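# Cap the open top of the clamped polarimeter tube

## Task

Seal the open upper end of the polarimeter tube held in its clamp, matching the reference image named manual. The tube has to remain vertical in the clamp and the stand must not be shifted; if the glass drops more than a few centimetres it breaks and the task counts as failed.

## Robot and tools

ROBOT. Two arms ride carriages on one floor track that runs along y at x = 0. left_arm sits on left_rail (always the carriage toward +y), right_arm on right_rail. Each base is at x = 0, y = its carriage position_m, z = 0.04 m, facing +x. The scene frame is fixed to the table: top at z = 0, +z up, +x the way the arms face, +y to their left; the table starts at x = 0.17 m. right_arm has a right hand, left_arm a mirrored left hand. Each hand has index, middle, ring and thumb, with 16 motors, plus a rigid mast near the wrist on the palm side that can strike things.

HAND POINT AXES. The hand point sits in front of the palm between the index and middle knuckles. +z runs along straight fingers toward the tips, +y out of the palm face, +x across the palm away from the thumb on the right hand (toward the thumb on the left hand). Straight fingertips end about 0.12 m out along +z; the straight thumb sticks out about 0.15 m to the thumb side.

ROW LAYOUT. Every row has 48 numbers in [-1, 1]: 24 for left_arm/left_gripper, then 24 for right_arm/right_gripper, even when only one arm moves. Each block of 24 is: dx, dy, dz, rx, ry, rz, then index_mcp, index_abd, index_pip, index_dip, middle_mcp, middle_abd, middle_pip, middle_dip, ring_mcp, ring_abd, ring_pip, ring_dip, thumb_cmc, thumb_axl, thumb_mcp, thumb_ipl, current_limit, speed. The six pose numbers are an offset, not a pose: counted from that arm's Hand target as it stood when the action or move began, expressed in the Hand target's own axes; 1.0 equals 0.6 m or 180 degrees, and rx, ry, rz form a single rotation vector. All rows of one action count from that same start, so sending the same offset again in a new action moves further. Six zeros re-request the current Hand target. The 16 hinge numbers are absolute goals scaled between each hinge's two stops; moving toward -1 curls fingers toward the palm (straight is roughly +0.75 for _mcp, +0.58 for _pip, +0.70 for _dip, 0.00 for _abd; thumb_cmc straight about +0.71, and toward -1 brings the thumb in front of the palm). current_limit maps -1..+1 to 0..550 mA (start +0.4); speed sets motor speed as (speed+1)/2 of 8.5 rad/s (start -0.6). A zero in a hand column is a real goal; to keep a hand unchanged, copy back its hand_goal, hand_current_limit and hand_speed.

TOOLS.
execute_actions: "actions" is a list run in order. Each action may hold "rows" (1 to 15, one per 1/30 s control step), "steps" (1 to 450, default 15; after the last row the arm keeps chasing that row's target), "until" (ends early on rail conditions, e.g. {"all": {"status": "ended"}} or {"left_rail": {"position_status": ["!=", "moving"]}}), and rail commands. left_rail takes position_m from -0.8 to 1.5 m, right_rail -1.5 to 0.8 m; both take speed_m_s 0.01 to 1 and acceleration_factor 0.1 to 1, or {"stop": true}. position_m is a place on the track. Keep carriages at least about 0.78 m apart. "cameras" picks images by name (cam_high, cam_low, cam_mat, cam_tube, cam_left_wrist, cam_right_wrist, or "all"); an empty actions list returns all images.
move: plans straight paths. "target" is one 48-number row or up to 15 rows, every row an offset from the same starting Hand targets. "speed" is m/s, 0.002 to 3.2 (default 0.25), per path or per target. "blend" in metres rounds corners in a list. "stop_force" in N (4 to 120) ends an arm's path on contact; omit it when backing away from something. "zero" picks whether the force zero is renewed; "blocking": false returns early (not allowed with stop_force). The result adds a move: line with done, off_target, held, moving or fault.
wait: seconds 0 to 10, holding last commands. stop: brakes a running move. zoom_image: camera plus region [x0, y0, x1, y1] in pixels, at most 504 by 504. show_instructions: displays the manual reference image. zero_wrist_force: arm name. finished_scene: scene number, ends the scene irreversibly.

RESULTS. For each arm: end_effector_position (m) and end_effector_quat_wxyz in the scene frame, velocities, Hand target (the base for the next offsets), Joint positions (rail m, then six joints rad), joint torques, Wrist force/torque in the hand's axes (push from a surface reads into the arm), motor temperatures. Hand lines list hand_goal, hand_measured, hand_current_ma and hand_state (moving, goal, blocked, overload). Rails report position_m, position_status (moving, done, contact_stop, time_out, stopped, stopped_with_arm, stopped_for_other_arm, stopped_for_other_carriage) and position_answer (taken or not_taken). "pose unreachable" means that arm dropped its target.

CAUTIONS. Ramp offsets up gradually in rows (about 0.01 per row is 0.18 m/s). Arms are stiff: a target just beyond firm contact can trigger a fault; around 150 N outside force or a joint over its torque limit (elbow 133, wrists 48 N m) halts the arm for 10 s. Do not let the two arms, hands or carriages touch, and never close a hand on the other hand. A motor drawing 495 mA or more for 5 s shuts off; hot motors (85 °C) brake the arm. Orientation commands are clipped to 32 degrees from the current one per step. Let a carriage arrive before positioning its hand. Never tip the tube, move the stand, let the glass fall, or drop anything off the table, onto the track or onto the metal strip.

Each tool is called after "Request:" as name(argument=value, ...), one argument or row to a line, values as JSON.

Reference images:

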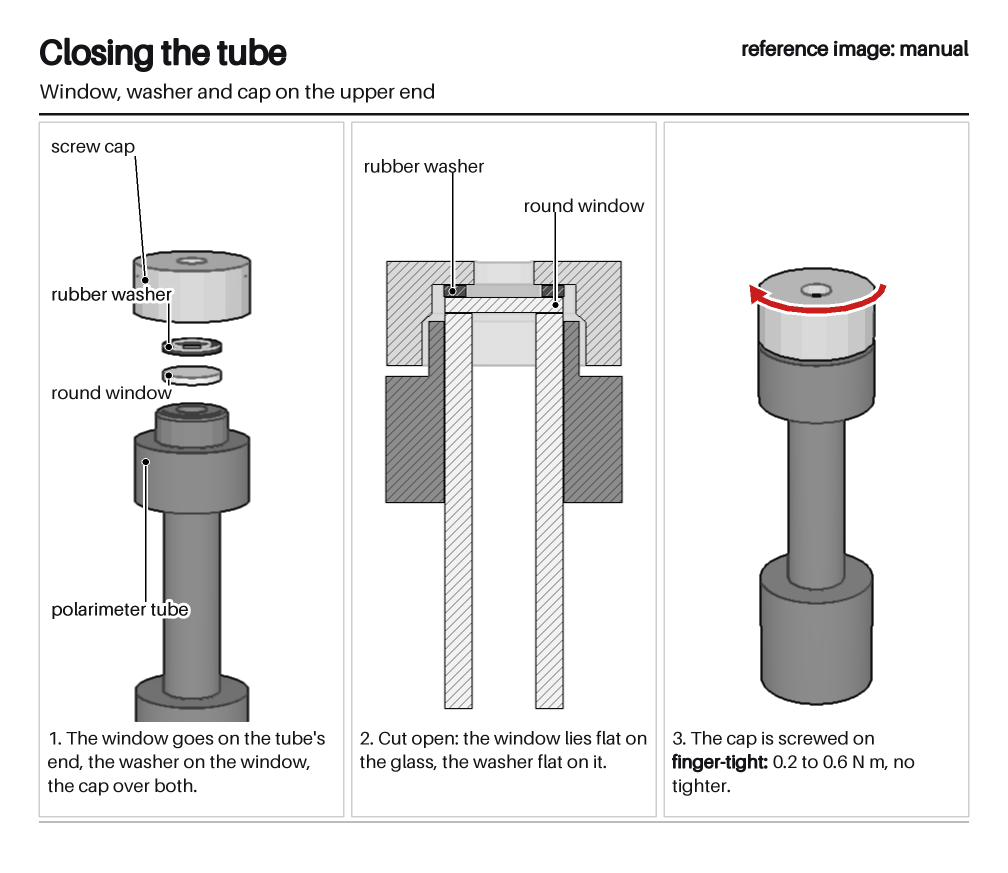

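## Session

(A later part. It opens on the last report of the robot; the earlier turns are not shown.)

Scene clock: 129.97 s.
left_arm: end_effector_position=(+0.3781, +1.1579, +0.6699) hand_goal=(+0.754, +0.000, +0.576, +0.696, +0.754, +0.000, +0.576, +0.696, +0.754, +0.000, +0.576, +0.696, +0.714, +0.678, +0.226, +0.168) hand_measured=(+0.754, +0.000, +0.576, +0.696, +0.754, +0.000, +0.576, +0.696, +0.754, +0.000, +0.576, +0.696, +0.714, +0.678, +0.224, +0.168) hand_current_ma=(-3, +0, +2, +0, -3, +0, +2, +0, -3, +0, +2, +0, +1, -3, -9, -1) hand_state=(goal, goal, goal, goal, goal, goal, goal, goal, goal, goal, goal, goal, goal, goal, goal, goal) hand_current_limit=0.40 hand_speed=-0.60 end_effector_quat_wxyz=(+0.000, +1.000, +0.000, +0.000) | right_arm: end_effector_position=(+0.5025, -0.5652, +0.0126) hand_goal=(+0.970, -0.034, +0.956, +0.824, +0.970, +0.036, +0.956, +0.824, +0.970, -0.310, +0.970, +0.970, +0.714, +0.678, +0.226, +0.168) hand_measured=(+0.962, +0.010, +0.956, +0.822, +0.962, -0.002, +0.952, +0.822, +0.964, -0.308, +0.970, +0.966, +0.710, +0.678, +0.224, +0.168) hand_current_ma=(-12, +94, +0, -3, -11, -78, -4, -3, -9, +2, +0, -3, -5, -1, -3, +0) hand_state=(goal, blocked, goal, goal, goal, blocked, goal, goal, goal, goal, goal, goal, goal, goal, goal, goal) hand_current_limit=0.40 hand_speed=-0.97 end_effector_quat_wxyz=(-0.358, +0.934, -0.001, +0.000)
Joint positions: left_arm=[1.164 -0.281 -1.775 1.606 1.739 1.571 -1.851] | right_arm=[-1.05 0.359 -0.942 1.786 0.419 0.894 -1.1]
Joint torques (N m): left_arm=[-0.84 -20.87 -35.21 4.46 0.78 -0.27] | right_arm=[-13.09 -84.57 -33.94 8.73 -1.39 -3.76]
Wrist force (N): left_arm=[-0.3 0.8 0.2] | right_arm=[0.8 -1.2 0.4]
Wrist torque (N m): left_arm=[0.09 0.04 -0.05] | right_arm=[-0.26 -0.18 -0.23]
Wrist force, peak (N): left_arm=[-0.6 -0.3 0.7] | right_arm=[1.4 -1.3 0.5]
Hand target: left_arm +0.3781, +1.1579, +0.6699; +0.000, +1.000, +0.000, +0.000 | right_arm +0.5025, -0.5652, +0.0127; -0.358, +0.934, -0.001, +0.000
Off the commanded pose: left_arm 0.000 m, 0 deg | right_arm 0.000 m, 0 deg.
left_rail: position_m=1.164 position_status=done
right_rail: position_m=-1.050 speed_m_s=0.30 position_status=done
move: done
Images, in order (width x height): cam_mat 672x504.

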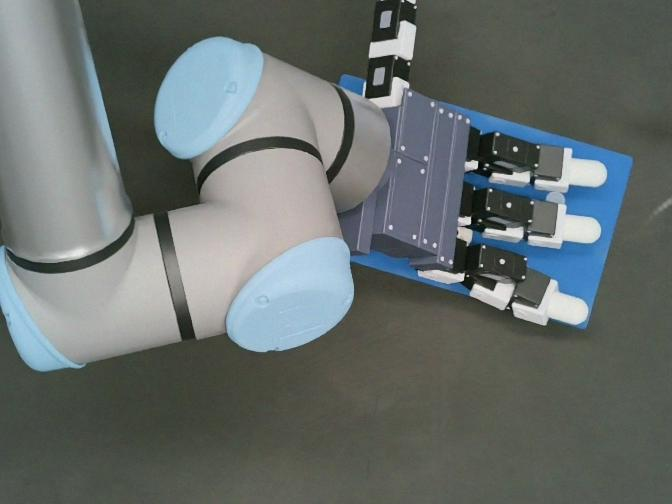

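Request:
move(
  target=[
    [0,0,0,0,0,0,0.754,0,0.576,0.696,0.754,0,0.576,0.696,0.754,0,0.576,0.696,0.714,0.678,0.226,0.168,0.4,-0.6,0,-0.1115,-0.1239,0,0,0,0.97,-0.035,0.956,0.823,0.97,0.035,0.956,0.823,0.97,-0.31,0.97,0.97,0.714,0.678,0.226,0.168,0.4,-0.97],
    [0,0,0,0,0,0,0.754,0,0.576,0.696,0.754,0,0.576,0.696,0.754,0,0.576,0.696,0.714,0.678,0.226,0.168,0.4,-0.6,0.1853,0.0237,-0.7772,0,0,0,0.97,-0.035,0.956,0.823,0.97,0.035,0.956,0.823,0.97,-0.31,0.97,0.97,0.714,0.678,0.226,0.168,0.4,-0.97],
  ],
  speed=[0.08,0.15],
  blend=[0.03,0],
  cameras=["cam_mat"],
)

Request:
execute_actions(
  actions=[
    {"right_rail":{"position_m":-0.30,"speed_m_s":0.3,"acceleration_factor":0.25},"steps":300,"until":{"right_rail":{"position_status":["!=","moving"]}}},
  ],
  cameras=["cam_high","cam_tube","cam_right_wrist"],
)

Request:
zoom_image(
  camera="cam_high",
  region=[300, 80, 420, 200],
)

Scene clock: 151.73 s.
left_arm: end_effector_position=(+0.3781, +1.1579, +0.6699) hand_goal=(+0.754, +0.000, +0.576, +0.696, +0.754, +0.000, +0.576, +0.696, +0.754, +0.000, +0.576, +0.696, +0.714, +0.678, +0.226, +0.168) hand_measured=(+0.754, +0.000, +0.576, +0.696, +0.754, +0.000, +0.576, +0.696, +0.754, +0.000, +0.576, +0.696, +0.714, +0.678, +0.224, +0.168) hand_current_ma=(-3, +0, +2, +0, -3, +0, +2, +0, -3, +0, +2, +0, +1, -3, -9, -1) hand_state=(goal, goal, goal, goal, goal, goal, goal, goal, goal, goal, goal, goal, goal, goal, goal, goal) hand_current_limit=0.40 hand_speed=-0.60 end_effector_quat_wxyz=(+0.000, +1.000, +0.000, +0.000) | right_arm: end_effector_position=(+0.6131, -0.8881, +0.3496) hand_goal=(+0.970, -0.034, +0.956, +0.824, +0.970, +0.036, +0.956, +0.824, +0.970, -0.310, +0.970, +0.970, +0.714, +0.678, +0.226, +0.168) hand_measured=(+0.962, +0.010, +0.956, +0.822, +0.962, -0.002, +0.952, +0.822, +0.964, -0.308, +0.970, +0.966, +0.710, +0.678, +0.224, +0.168) hand_current_ma=(-13, +94, +0, -3, -12, -78, -4, -3, -10, +2, +0, -3, -5, -1, -3, +0) hand_state=(goal, blocked, goal, goal, goal, blocked, goal, goal, goal, goal, goal, goal, goal, goal, goal, goal) hand_current_limit=0.40 hand_speed=-0.97 end_effector_quat_wxyz=(-0.358, +0.934, -0.001, +0.000)
Joint positions: left_arm=[1.164 -0.281 -1.775 1.606 1.739 1.571 -1.851] | right_arm=[-1.05 -0.182 -1.225 1.632 1.323 0.852 -1.81]
Joint torques (N m): left_arm=[-0.34 -19.72 -34.94 4.38 0.74 -0.41] | right_arm=[-19.11 -47.15 -44.85 9.02 1.33 -4.04]
Wrist force (N): left_arm=[-0.2 0.0 0.0] | right_arm=[0.4 -1.0 0.6]
Wrist torque (N m): left_arm=[0.00 0.03 -0.03] | right_arm=[-0.24 -0.15 -0.09]
Wrist force, peak (N): left_arm=[-0.1 0.9 0.3] | right_arm=[0.9 -1.5 1.2]
Hand target: left_arm +0.3781, +1.1579, +0.6699; +0.000, +1.000, +0.000, +0.000 | right_arm +0.6131, -0.8882, +0.3496; -0.358, +0.934, -0.001, +0.000
Off the commanded pose: left_arm 0.000 m, 0 deg | right_arm 0.000 m, 0 deg.
left_rail: position_m=1.164 position_status=done
right_rail: position_m=-1.050 speed_m_s=0.30 position_status=done
move: done
Images, in order (width x height): cam_mat 672x504.

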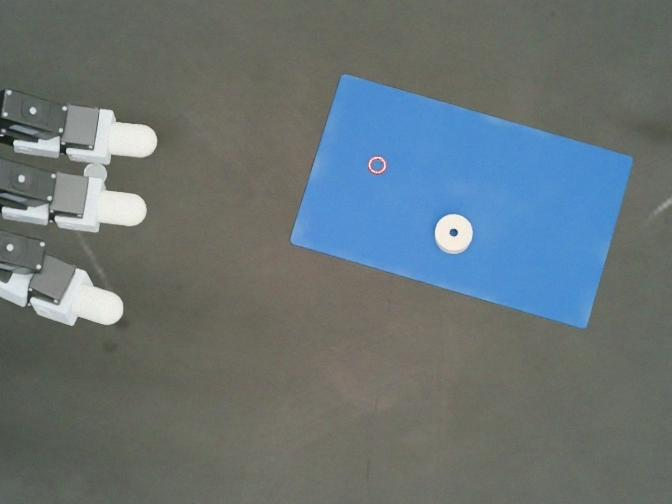

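Scene clock: 155.20 s.
left_arm: end_effector_position=(+0.3781, +1.1579, +0.6699) hand_goal=(+0.754, +0.000, +0.576, +0.696, +0.754, +0.000, +0.576, +0.696, +0.754, +0.000, +0.576, +0.696, +0.714, +0.678, +0.226, +0.168) hand_measured=(+0.754, +0.000, +0.576, +0.696, +0.754, +0.000, +0.576, +0.696, +0.754, +0.000, +0.576, +0.696, +0.714, +0.678, +0.224, +0.168) hand_current_ma=(-3, +0, +2, +0, -3, +0, +2, +0, -3, +0, +2, +0, +1, -3, -9, -1) hand_state=(goal, goal, goal, goal, goal, goal, goal, goal, goal, goal, goal, goal, goal, goal, goal, goal) hand_current_limit=0.40 hand_speed=-0.60 end_effector_quat_wxyz=(+0.000, +1.000, +0.000, +0.000) | right_arm: end_effector_position=(+0.6131, -0.1381, +0.3496) hand_goal=(+0.970, -0.034, +0.956, +0.824, +0.970, +0.036, +0.956, +0.824, +0.970, -0.310, +0.970, +0.970, +0.714, +0.678, +0.226, +0.168) hand_measured=(+0.962, +0.010, +0.956, +0.822, +0.962, -0.002, +0.952, +0.822, +0.964, -0.308, +0.970, +0.966, +0.710, +0.678, +0.224, +0.168) hand_current_ma=(-13, +94, +0, -3, -12, -78, -4, -3, -10, +2, +0, -3, -5, -1, -3, +0) hand_state=(goal, blocked, goal, goal, goal, blocked, goal, goal, goal, goal, goal, goal, goal, goal, goal, goal) hand_current_limit=0.40 hand_speed=-0.97 end_effector_quat_wxyz=(-0.358, +0.934, -0.001, +0.000)
Joint positions: left_arm=[1.164 -0.281 -1.775 1.606 1.739 1.571 -1.851] | right_arm=[-0.3 -0.182 -1.225 1.632 1.324 0.852 -1.81]
Joint torques (N m): left_arm=[-2.1 -20.41 -34.86 4.57 0.9 -0.32] | right_arm=[-7.36 -49.13 -37.89 8.47 -0.01 -3.51]
Wrist force (N): left_arm=[0.0 0.6 0.3] | right_arm=[0.5 -1.1 0.6]
Wrist torque (N m): left_arm=[0.04 0.01 -0.02] | right_arm=[-0.24 -0.17 -0.08]
Wrist force, peak (N): left_arm=[-0.4 0.2 1.0] | right_arm=[0.8 -1.7 1.0]
Hand target: left_arm +0.3781, +1.1579, +0.6699; +0.000, +1.000, +0.000, +0.000 | right_arm +0.6131, -0.1381, +0.3496; -0.358, +0.934, -0.001, +0.000
Off the commanded pose: left_arm 0.000 m, 0 deg | right_arm 0.000 m, 0 deg.
left_rail: position_m=1.164 position_status=done
right_rail: position_m=-0.300 speed_m_s=0.30 position_status=done
Images, in order (width x height): cam_high 672x504, cam_tube 672x504, cam_right_wrist 616x616.

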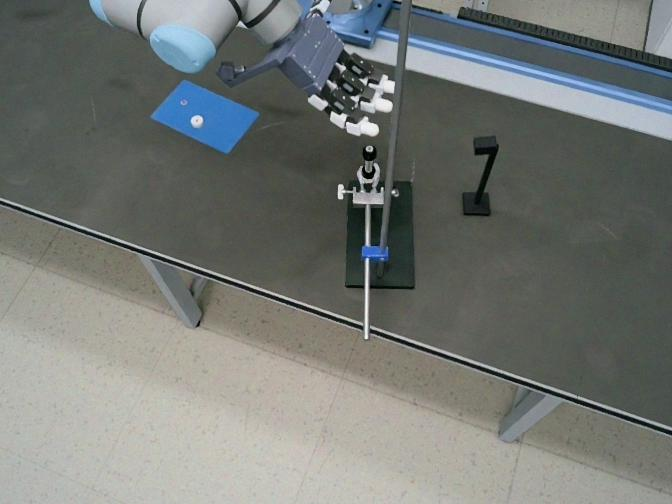

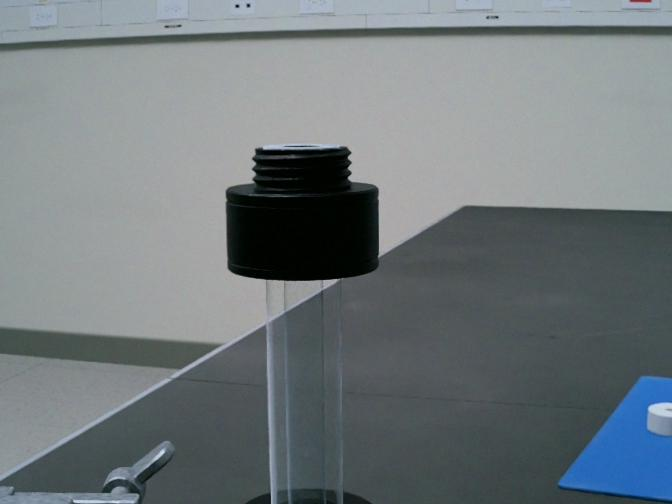

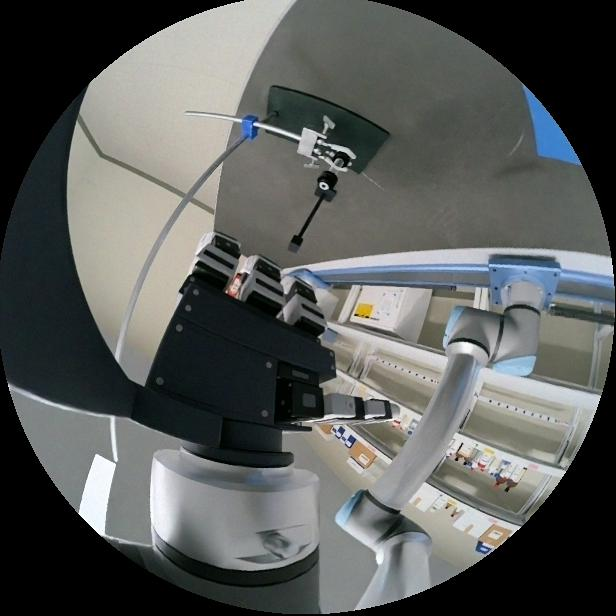

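Scaled by 4.200 from the camera's 672x504 image, which has a finer 960x720 frame.

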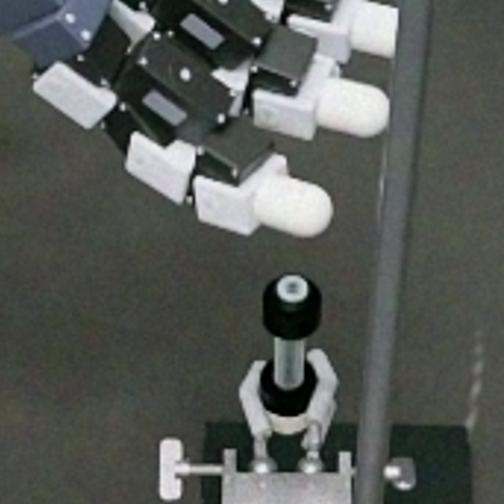

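Request:
move(
  target=[0,0,0,0,0,0,0.754,0,0.576,0.696,0.754,0,0.576,0.696,0.754,0,0.576,0.696,0.714,0.678,0.226,0.168,0.4,-0.6,0.001,0.1534,0.1704,0,0,0,0.97,-0.035,0.956,0.823,0.97,0.035,0.956,0.823,0.97,-0.31,0.97,0.97,0.714,0.678,0.226,0.168,0.4,-0.97],
  speed=0.08,
  stop_force=8,
  cameras=["cam_high","cam_tube","cam_right_wrist"],
)

Request:
zoom_image(
  camera="cam_high",
  region=[320, 110, 410, 180],
)

Request:
zoom_image(
  camera="cam_tube",
  region=[150, 0, 450, 200],
)

Request:
zoom_image(
  camera="cam_right_wrist",
  region=[240, 160, 360, 280],
)

Scene clock: 167.47 s.
left_arm: end_effector_position=(+0.3781, +1.1579, +0.6699) hand_goal=(+0.754, +0.000, +0.576, +0.696, +0.754, +0.000, +0.576, +0.696, +0.754, +0.000, +0.576, +0.696, +0.714, +0.678, +0.226, +0.168) hand_measured=(+0.754, +0.000, +0.576, +0.696, +0.754, +0.000, +0.576, +0.696, +0.754, +0.000, +0.576, +0.696, +0.714, +0.678, +0.224, +0.168) hand_current_ma=(-3, +0, +2, +0, -3, +0, +2, +0, -3, +0, +2, +0, +1, -3, -9, -1) hand_state=(goal, goal, goal, goal, goal, goal, goal, goal, goal, goal, goal, goal, goal, goal, goal, goal) hand_current_limit=0.40 hand_speed=-0.60 end_effector_quat_wxyz=(+0.000, +1.000, +0.000, +0.000) | right_arm: end_effector_position=(+0.6136, -0.1381, +0.2120) hand_goal=(+0.970, -0.034, +0.956, +0.824, +0.970, +0.036, +0.956, +0.824, +0.970, -0.310, +0.970, +0.970, +0.714, +0.678, +0.226, +0.168) hand_measured=(+0.962, +0.010, +0.956, +0.822, +0.962, -0.002, +0.952, +0.822, +0.964, -0.308, +0.970, +0.966, +0.710, +0.678, +0.224, +0.168) hand_current_ma=(-13, +94, +0, -3, -12, -78, -4, -3, -10, +2, +0, -3, -5, -1, -3, +0) hand_state=(goal, blocked, goal, goal, goal, blocked, goal, goal, goal, goal, goal, goal, goal, goal, goal, goal) hand_current_limit=0.40 hand_speed=-0.97 end_effector_quat_wxyz=(-0.358, +0.934, -0.001, +0.000)
Joint positions: left_arm=[1.164 -0.281 -1.775 1.606 1.739 1.571 -1.851] | right_arm=[-0.3 -0.182 -1.112 1.742 1.1 0.852 -1.81]
Joint torques (N m): left_arm=[-1.14 -20.23 -34.36 4.3 0.9 -0.36] | right_arm=[18 -50.4 -24.29 0.74 -3.07 3.23]
Wrist force (N): left_arm=[-0.2 0.5 0.2] | right_arm=[0.8 -1.3 0.5]
Wrist torque (N m): left_arm=[0.04 0.04 -0.03] | right_arm=[-0.27 -0.17 -0.10]
Wrist force, peak (N): left_arm=[-0.8 0.7 0.7] | right_arm=[0.6 -1.6 0.7]
Hand target: left_arm +0.3781, +1.1579, +0.6699; +0.000, +1.000, +0.000, +0.000 | right_arm +0.6136, -0.1381, +0.2120; -0.358, +0.934, -0.001, +0.000
Off the commanded pose: left_arm 0.000 m, 0 deg | right_arm 0.000 m, 0 deg.
left_rail: position_m=1.164 position_status=done
right_rail: position_m=-0.300 speed_m_s=0.30 position_status=done
move: done
Images, in order (width x height): cam_high 672x504, cam_tube 672x504, cam_right_wrist 616x616.

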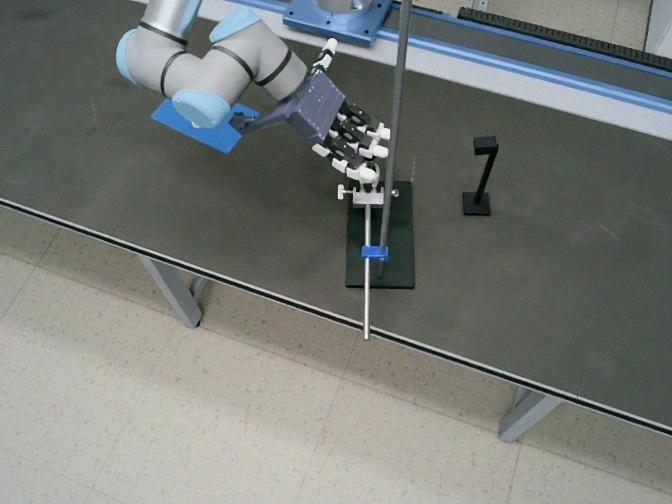

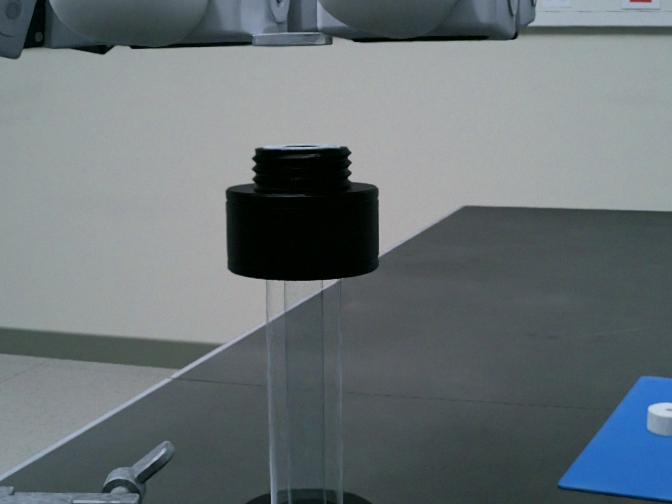

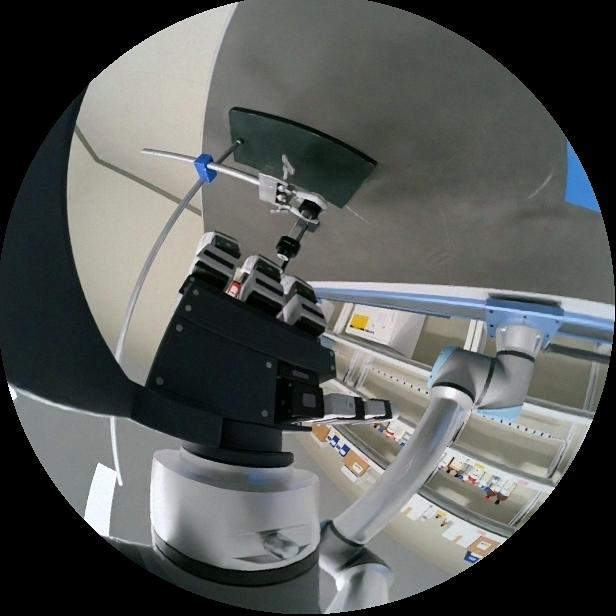

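Scaled by 5.600 from the camera's 672x504 image, which has a finer 960x720 frame.

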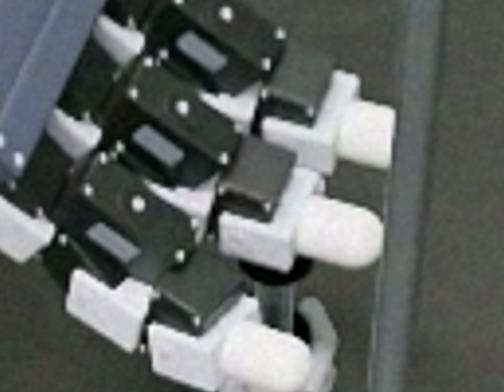

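Scaled by 1.680 from the camera's 672x504 image, which has a finer 960x720 frame.

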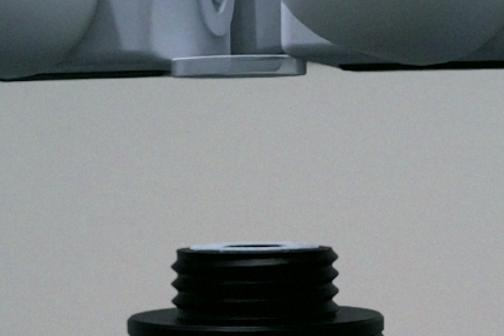

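Scaled by 4.200 from the camera's 616x616 image, which has a finer 880x880 frame.

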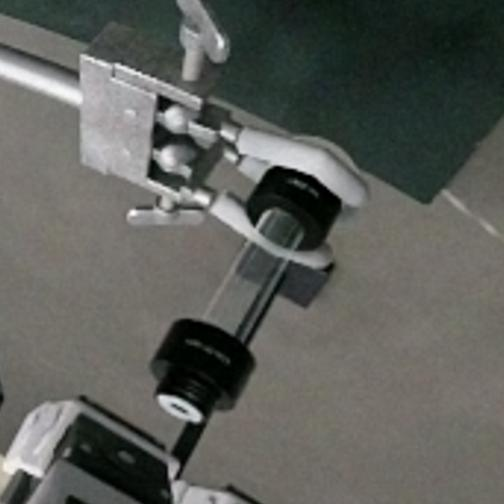

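Request:
move(
  target=[0,0,0,0,0,0,0.754,0,0.576,0.696,0.754,0,0.576,0.696,0.754,0,0.576,0.696,0.714,0.678,0.226,0.168,0.4,-0.6,-0.001,0.02298,0.01182,0,0,0,0.97,-0.035,0.956,0.823,0.97,0.035,0.956,0.823,0.97,-0.31,0.97,0.97,0.714,0.678,0.226,0.168,0.4,-0.97],
  speed=0.03,
  stop_force=5,
  cameras=["cam_high","cam_tube"],
)

Request:
zoom_image(
  camera="cam_tube",
  region=[200, 80, 400, 200],
)

Request:
zoom_image(
  camera="cam_high",
  region=[320, 110, 410, 180],
)

Scene clock: 184.43 s.
left_arm: end_effector_position=(+0.3781, +1.1579, +0.6699) hand_goal=(+0.754, +0.000, +0.576, +0.696, +0.754, +0.000, +0.576, +0.696, +0.754, +0.000, +0.576, +0.696, +0.714, +0.678, +0.226, +0.168) hand_measured=(+0.754, +0.000, +0.576, +0.696, +0.754, +0.000, +0.576, +0.696, +0.754, +0.000, +0.576, +0.696, +0.714, +0.678, +0.224, +0.168) hand_current_ma=(-3, +0, +2, +0, -3, +0, +2, +0, -3, +0, +2, +0, +1, -3, -9, -1) hand_state=(goal, goal, goal, goal, goal, goal, goal, goal, goal, goal, goal, goal, goal, goal, goal, goal) hand_current_limit=0.40 hand_speed=-0.60 end_effector_quat_wxyz=(+0.000, +1.000, +0.000, +0.000) | right_arm: end_effector_position=(+0.6130, -0.1436, +0.1975) hand_goal=(+0.970, -0.034, +0.956, +0.824, +0.970, +0.036, +0.956, +0.824, +0.970, -0.310, +0.970, +0.970, +0.714, +0.678, +0.226, +0.168) hand_measured=(+0.962, +0.010, +0.956, +0.822, +0.962, -0.002, +0.952, +0.822, +0.964, -0.308, +0.970, +0.966, +0.710, +0.678, +0.224, +0.168) hand_current_ma=(-13, +94, +0, -3, -12, -78, -4, -3, -10, +2, +0, -3, -5, -1, -3, +0) hand_state=(goal, blocked, goal, goal, goal, blocked, goal, goal, goal, goal, goal, goal, goal, goal, goal, goal) hand_current_limit=0.40 hand_speed=-0.97 end_effector_quat_wxyz=(-0.358, +0.934, -0.001, +0.000)
Joint positions: left_arm=[1.164 -0.281 -1.775 1.606 1.739 1.571 -1.851] | right_arm=[-0.3 -0.191 -1.098 1.754 1.083 0.854 -1.822]
Joint torques (N m): left_arm=[-1.08 -20.31 -34.25 4.51 0.96 -0.41] | right_arm=[-19.7 -51.89 -23.38 0.91 1.2 -3.95]
Wrist force (N): left_arm=[-0.3 0.5 0.5] | right_arm=[0.7 -1.2 0.3]
Wrist torque (N m): left_arm=[0.03 0.05 -0.05] | right_arm=[-0.24 -0.15 -0.07]
Wrist force, peak (N): left_arm=[-0.1 1.1 0.1] | right_arm=[0.6 -1.6 0.7]
Hand target: left_arm +0.3781, +1.1579, +0.6699; +0.000, +1.000, +0.000, +0.000 | right_arm +0.6130, -0.1436, +0.1975; -0.358, +0.934, -0.001, +0.000
Off the commanded pose: left_arm 0.000 m, 0 deg | right_arm 0.000 m, 0 deg.
left_rail: position_m=1.164 position_status=done
right_rail: position_m=-0.300 speed_m_s=0.30 position_status=done
move: done
Images, in order (width x height): cam_high 672x504, cam_tube 672x504.

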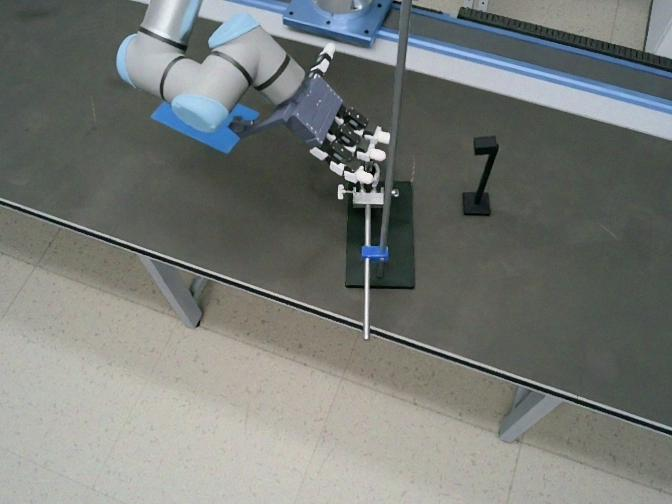

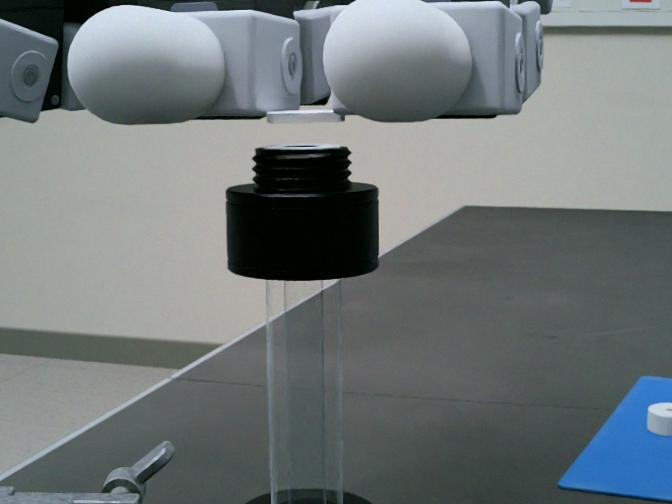

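Scaled by 2.520 from the camera's 672x504 image, which has a finer 960x720 frame.

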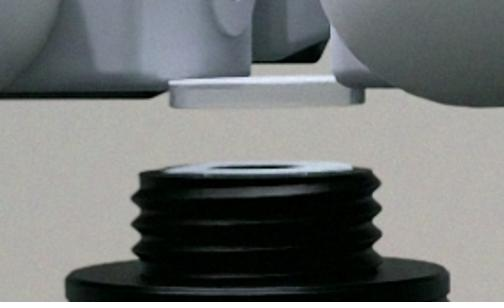

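Scaled by 5.600 from the camera's 672x504 image, which has a finer 960x720 frame.

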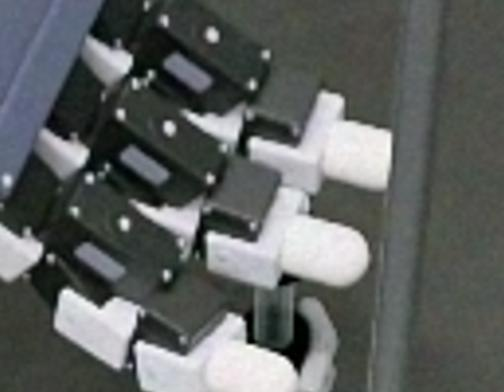

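Request:
move(
  target=[0,0,0,0,0,0,0.754,0,0.576,0.696,0.754,0,0.576,0.696,0.754,0,0.576,0.696,0.714,0.678,0.226,0.168,0.4,-0.6,0.0012,0.01171,0.01301,0,0,0,0.97,-0.035,0.956,0.823,0.97,0.035,0.956,0.823,0.97,-0.31,0.97,0.97,0.714,0.678,0.226,0.168,0.4,-0.97],
  speed=0.004,
  stop_force=4,
  cameras=["cam_tube"],
)

Request:
zoom_image(
  camera="cam_tube",
  region=[200, 80, 400, 200],
)

Scene clock: 197.27 s.
left_arm: end_effector_position=(+0.3781, +1.1579, +0.6699) hand_goal=(+0.754, +0.000, +0.576, +0.696, +0.754, +0.000, +0.576, +0.696, +0.754, +0.000, +0.576, +0.696, +0.714, +0.678, +0.226, +0.168) hand_measured=(+0.754, +0.000, +0.576, +0.696, +0.754, +0.000, +0.576, +0.696, +0.754, +0.000, +0.576, +0.696, +0.714, +0.678, +0.224, +0.168) hand_current_ma=(-3, +0, +2, +0, -3, +0, +2, +0, -3, +0, +2, +0, +1, -3, -9, -1) hand_state=(goal, goal, goal, goal, goal, goal, goal, goal, goal, goal, goal, goal, goal, goal, goal, goal) hand_current_limit=0.40 hand_speed=-0.60 end_effector_quat_wxyz=(+0.000, +1.000, +0.000, +0.000) | right_arm: end_effector_position=(+0.6136, -0.1436, +0.1878) hand_goal=(+0.970, -0.034, +0.956, +0.824, +0.970, +0.036, +0.956, +0.824, +0.970, -0.310, +0.970, +0.970, +0.714, +0.678, +0.226, +0.168) hand_measured=(+0.982, +0.010, +0.964, +0.824, +0.988, -0.002, +0.966, +0.822, +0.964, -0.308, +0.970, +0.966, +0.710, +0.678, +0.224, +0.168) hand_current_ma=(+20, +94, +10, -1, +35, -78, +14, -1, -10, +2, +0, -3, -5, -1, -3, +0) hand_state=(goal, blocked, goal, goal, goal, blocked, goal, goal, goal, goal, goal, goal, goal, goal, goal, goal) hand_current_limit=0.40 hand_speed=-0.97 end_effector_quat_wxyz=(-0.358, +0.934, -0.001, +0.000)
Joint positions: left_arm=[1.164 -0.281 -1.775 1.606 1.739 1.571 -1.851] | right_arm=[-0.3 -0.191 -1.087 1.758 1.068 0.854 -1.821]
Joint torques (N m): left_arm=[-1.09 -20.44 -34.5 4.59 1 -0.46] | right_arm=[15.53 -76.7 -37.02 8.28 -2.58 2.89]
Wrist force (N): left_arm=[0.0 0.1 0.2] | right_arm=[0.0 -2.8 -3.3]
Wrist torque (N m): left_arm=[-0.01 0.01 -0.01] | right_arm=[0.27 -0.16 -0.17]
Wrist force, peak (N): left_arm=[-1.0 0.5 0.7] | right_arm=[-0.3 -3.0 -3.7]
Hand target: left_arm +0.3781, +1.1579, +0.6699; +0.000, +1.000, +0.000, +0.000 | right_arm +0.6136, -0.1436, +0.1879; -0.358, +0.934, -0.001, +0.000 (not the last commanded pose)
Off the commanded pose: left_arm 0.000 m, 0 deg | right_arm 0.001 m, 0 deg.
left_rail: position_m=1.164 position_status=done
right_rail: position_m=-0.300 speed_m_s=0.30 position_status=done
move: contact (right_arm)
Images, in order (width x height): cam_tube 672x504.

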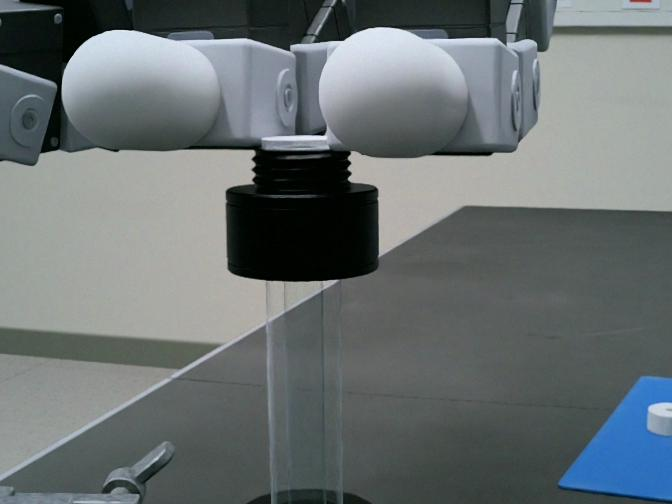

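Scaled by 2.520 from the camera's 672x504 image, which has a finer 960x720 frame.

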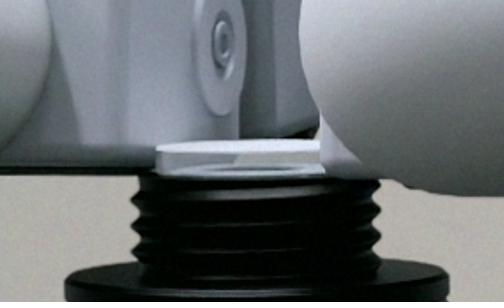

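Request:
execute_actions(
  actions=[
    {"rows":[[0,0,0,0,0,0,0.754,0,0.576,0.696,0.754,0,0.576,0.696,0.754,0,0.576,0.696,0.714,0.678,0.226,0.168,0.4,-0.6,0,-0.0009,-0.001,0,0,0,0.97,-0.035,0.956,0.823,0.97,0.035,0.956,0.823,0.97,-0.31,0.97,0.97,0.714,0.678,0.226,0.168,0.4,-0.97]],"steps":15},
    {"rows":[[0,0,0,0,0,0,0.754,0,0.576,0.696,0.754,0,0.576,0.696,0.754,0,0.576,0.696,0.714,0.678,0.226,0.168,0.4,-0.6,0,0,0,0,0,0,0.97,0.08,0.956,0.823,0.97,-0.07,0.956,0.823,0.97,-0.31,0.97,0.97,0.714,0.678,0.226,0.168,0.4,-0.97]],"steps":60},
  ],
  cameras=["cam_tube"],
)

Request:
zoom_image(
  camera="cam_tube",
  region=[200, 80, 400, 200],
)

Scene clock: 210.17 s.
left_arm: end_effector_position=(+0.3781, +1.1579, +0.6699) hand_goal=(+0.754, +0.000, +0.576, +0.696, +0.754, +0.000, +0.576, +0.696, +0.754, +0.000, +0.576, +0.696, +0.714, +0.678, +0.226, +0.168) hand_measured=(+0.754, +0.000, +0.576, +0.696, +0.754, +0.000, +0.576, +0.696, +0.754, +0.000, +0.576, +0.696, +0.714, +0.678, +0.224, +0.168) hand_current_ma=(-3, +0, +2, +0, -3, +0, +2, +0, -3, +0, +2, +0, +1, -3, -9, -1) hand_state=(goal, goal, goal, goal, goal, goal, goal, goal, goal, goal, goal, goal, goal, goal, goal, goal) hand_current_limit=0.40 hand_speed=-0.60 end_effector_quat_wxyz=(+0.000, +1.000, +0.000, +0.000) | right_arm: end_effector_position=(+0.6136, -0.1436, +0.1887) hand_goal=(+0.970, +0.080, +0.956, +0.824, +0.970, -0.070, +0.956, +0.824, +0.970, -0.310, +0.970, +0.970, +0.714, +0.678, +0.226, +0.168) hand_measured=(+0.962, +0.076, +0.956, +0.824, +0.962, -0.066, +0.956, +0.822, +0.964, -0.308, +0.970, +0.966, +0.710, +0.678, +0.224, +0.168) hand_current_ma=(-12, -4, +0, -1, -11, +3, +0, -1, -10, +2, +0, -3, -5, -1, -3, +0) hand_state=(goal, goal, goal, goal, goal, goal, goal, goal, goal, goal, goal, goal, goal, goal, goal, goal) hand_current_limit=0.40 hand_speed=-0.97 end_effector_quat_wxyz=(-0.358, +0.934, -0.001, +0.000)
Joint positions: left_arm=[1.164 -0.281 -1.775 1.606 1.739 1.571 -1.851] | right_arm=[-0.3 -0.191 -1.088 1.758 1.069 0.854 -1.821]
Joint torques (N m): left_arm=[-1.73 -20.31 -34.5 4.56 1.04 -0.34] | right_arm=[2.07 -78.17 -37.26 8.09 -1.09 0.05]
Wrist force (N): left_arm=[-0.3 0.0 0.5] | right_arm=[0.4 -1.2 0.4]
Wrist torque (N m): left_arm=[-0.04 0.06 -0.03] | right_arm=[-0.25 -0.11 -0.12]
Wrist force, peak (N): left_arm=[-0.3 0.7 0.7] | right_arm=[-0.2 -2.8 -3.4]
Hand target: left_arm +0.3781, +1.1579, +0.6699; +0.000, +1.000, +0.000, +0.000 | right_arm +0.6136, -0.1436, +0.1887; -0.358, +0.934, -0.001, +0.000
Off the commanded pose: left_arm 0.000 m, 0 deg | right_arm 0.000 m, 0 deg.
left_rail: position_m=1.164 position_status=done
right_rail: position_m=-0.300 speed_m_s=0.30 position_status=done
Images, in order (width x height): cam_tube 672x504.

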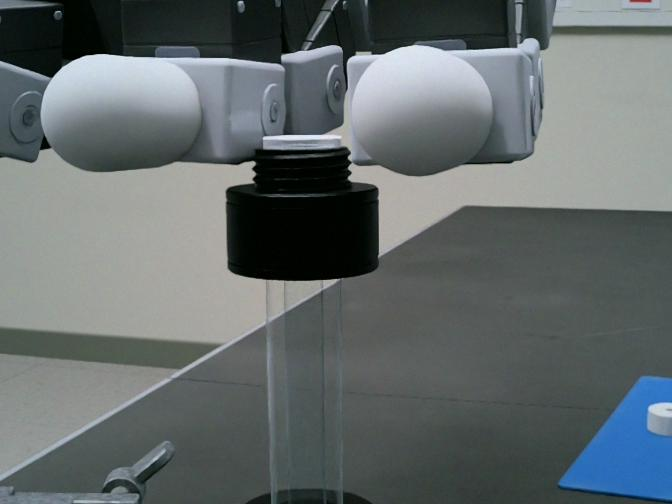

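Scaled by 2.520 from the camera's 672x504 image, which has a finer 960x720 frame.

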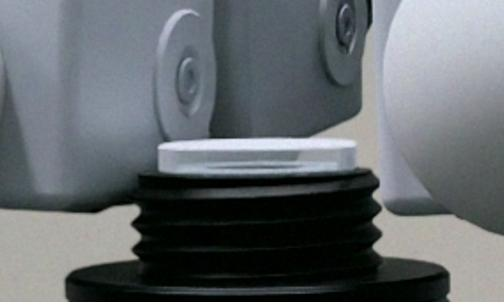

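Request:
move(
  target=[
    [0,0,0,0,0,0,0.754,0,0.576,0.696,0.754,0,0.576,0.696,0.754,0,0.576,0.696,0.714,0.678,0.226,0.168,0.4,-0.6,0,0,0,0,0,0,0.97,0.12,0.956,0.823,0.97,-0.12,0.956,0.823,0.97,-0.31,0.97,0.97,0.714,0.678,0.226,0.168,0.4,-0.97],
    [0,0,0,0,0,0,0.754,0,0.576,0.696,0.754,0,0.576,0.696,0.754,0,0.576,0.696,0.714,0.678,0.226,0.168,0.4,-0.6,0,-0.01115,-0.01239,0,0,0,0.97,0.12,0.956,0.823,0.97,-0.12,0.956,0.823,0.97,-0.31,0.97,0.97,0.714,0.678,0.226,0.168,0.4,-0.97],
    [0,0,0,0,0,0,0.754,0,0.576,0.696,0.754,0,0.576,0.696,0.754,0,0.576,0.696,0.714,0.678,0.226,0.168,0.4,-0.6,0,-0.08029,-0.08917,0,0,0,0.97,0.12,0.956,0.823,0.97,-0.12,0.956,0.823,0.97,-0.31,0.97,0.97,0.714,0.678,0.226,0.168,0.4,-0.97],
  ],
  speed=[0.02, 0.01, 0.08],
  blend=[0, 0.003, 0],
  cameras=["cam_tube", "cam_high", "cam_right_wrist"],
)

Scene clock: 270.03 s.
left_arm: end_effector_position=(+0.3781, +1.1579, +0.6699) hand_goal=(+0.754, +0.000, +0.576, +0.696, +0.754, +0.000, +0.576, +0.696, +0.754, +0.000, +0.576, +0.696, +0.714, +0.678, +0.226, +0.168) hand_measured=(+0.754, +0.000, +0.576, +0.696, +0.754, +0.000, +0.576, +0.696, +0.754, +0.000, +0.576, +0.696, +0.714, +0.678, +0.224, +0.168) hand_current_ma=(-3, +0, +2, +0, -3, +0, +2, +0, -3, +0, +2, +0, +1, -3, -9, -1) hand_state=(goal, goal, goal, goal, goal, goal, goal, goal, goal, goal, goal, goal, goal, goal, goal, goal) hand_current_limit=0.40 hand_speed=-0.60 end_effector_quat_wxyz=(+0.000, +1.000, +0.000, +0.000) | right_arm: end_effector_position=(+0.6137, -0.1436, +0.2606) hand_goal=(+0.970, +0.120, +0.956, +0.824, +0.970, -0.120, +0.956, +0.824, +0.970, -0.310, +0.970, +0.970, +0.714, +0.678, +0.226, +0.168) hand_measured=(+0.962, +0.116, +0.956, +0.824, +0.962, -0.116, +0.956, +0.822, +0.964, -0.308, +0.970, +0.966, +0.710, +0.678, +0.224, +0.168) hand_current_ma=(-12, -4, +0, -1, -12, +3, +0, -1, -10, +2, +0, -3, -5, -1, -3, +0) hand_state=(goal, goal, goal, goal, goal, goal, goal, goal, goal, goal, goal, goal, goal, goal, goal, goal) hand_current_limit=0.40 hand_speed=-0.97 end_effector_quat_wxyz=(-0.358, +0.934, -0.002, +0.000)
Joint positions: left_arm=[1.164 -0.281 -1.775 1.606 1.739 1.571 -1.851] | right_arm=[-0.3 -0.191 -1.156 1.711 1.184 0.854 -1.821]
Joint torques (N m): left_arm=[-1.67 -21.4 -34.74 4.45 1.14 -0.48] | right_arm=[8.72 -76.99 -41.14 8.9 -1 -3.07]
Wrist force (N): left_arm=[-0.1 0.1 0.2] | right_arm=[0.7 -1.2 0.6]
Wrist torque (N m): left_arm=[0.00 0.03 -0.02] | right_arm=[-0.28 -0.17 -0.11]
Wrist force, peak (N): left_arm=[-0.8 0.7 0.5] | right_arm=[0.4 -1.9 0.1]
Hand target: left_arm +0.3781, +1.1579, +0.6699; +0.000, +1.000, +0.000, +0.000 | right_arm +0.6137, -0.1436, +0.2607; -0.358, +0.934, -0.001, +0.000
Off the commanded pose: left_arm 0.000 m, 0 deg | right_arm 0.000 m, 0 deg.
left_rail: position_m=1.164 position_status=done
right_rail: position_m=-0.300 speed_m_s=0.30 position_status=done
move: done
Images, in order (width x height): cam_high 672x504, cam_tube 672x504, cam_right_wrist 616x616.

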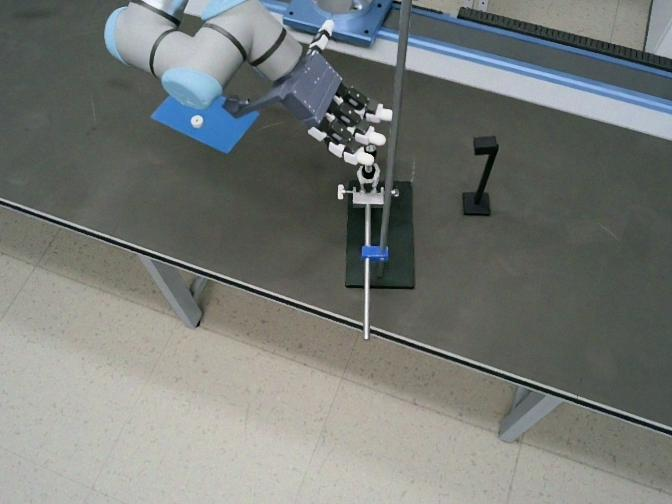

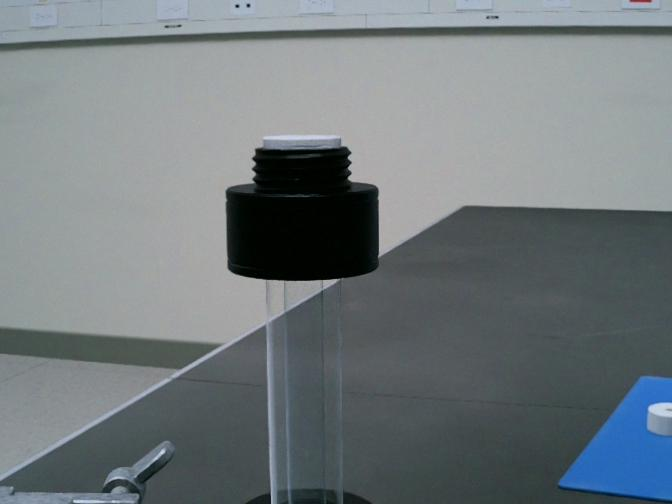

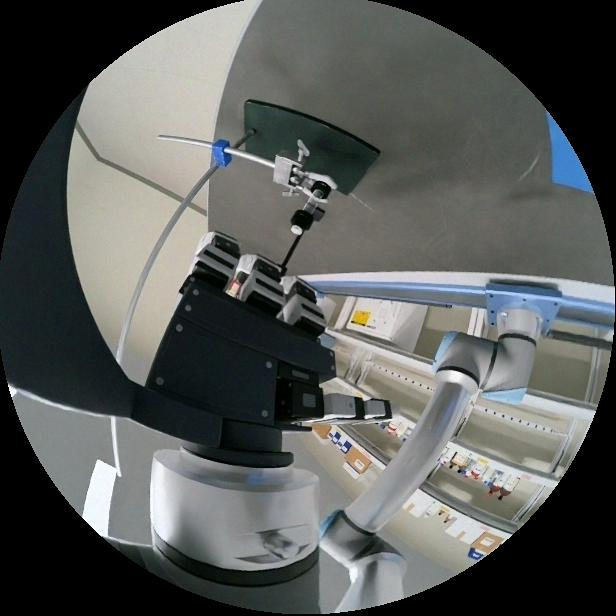

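Request:
zoom_image(
  camera="cam_right_wrist",
  region=[270, 200, 330, 260],
)

Request:
zoom_image(
  camera="cam_tube",
  region=[200, 80, 400, 200],
)

Request:
zoom_image(
  camera="cam_high",
  region=[350, 132, 390, 162],
)

Scaled by 8.400 from the camera's 616x616 image, which has a finer 880x880 frame.

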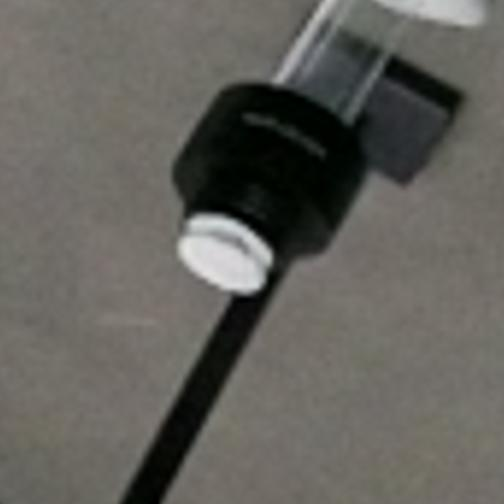

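Scaled by 2.520 from the camera's 672x504 image, which has a finer 960x720 frame.

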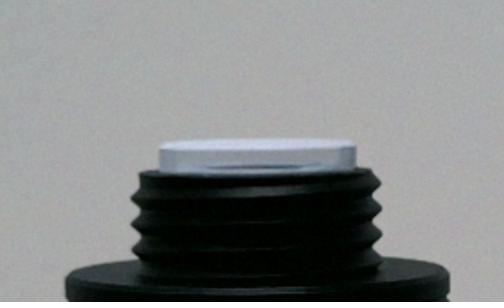

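Scaled by 12.600 from the camera's 672x504 image, which has a finer 960x720 frame.

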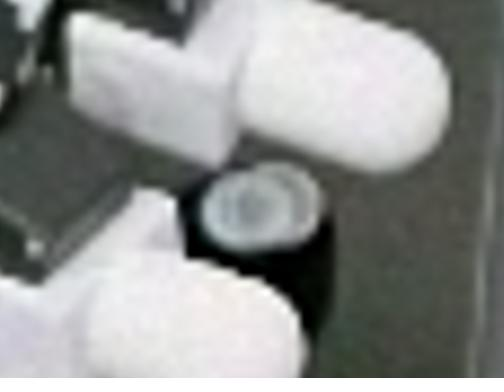

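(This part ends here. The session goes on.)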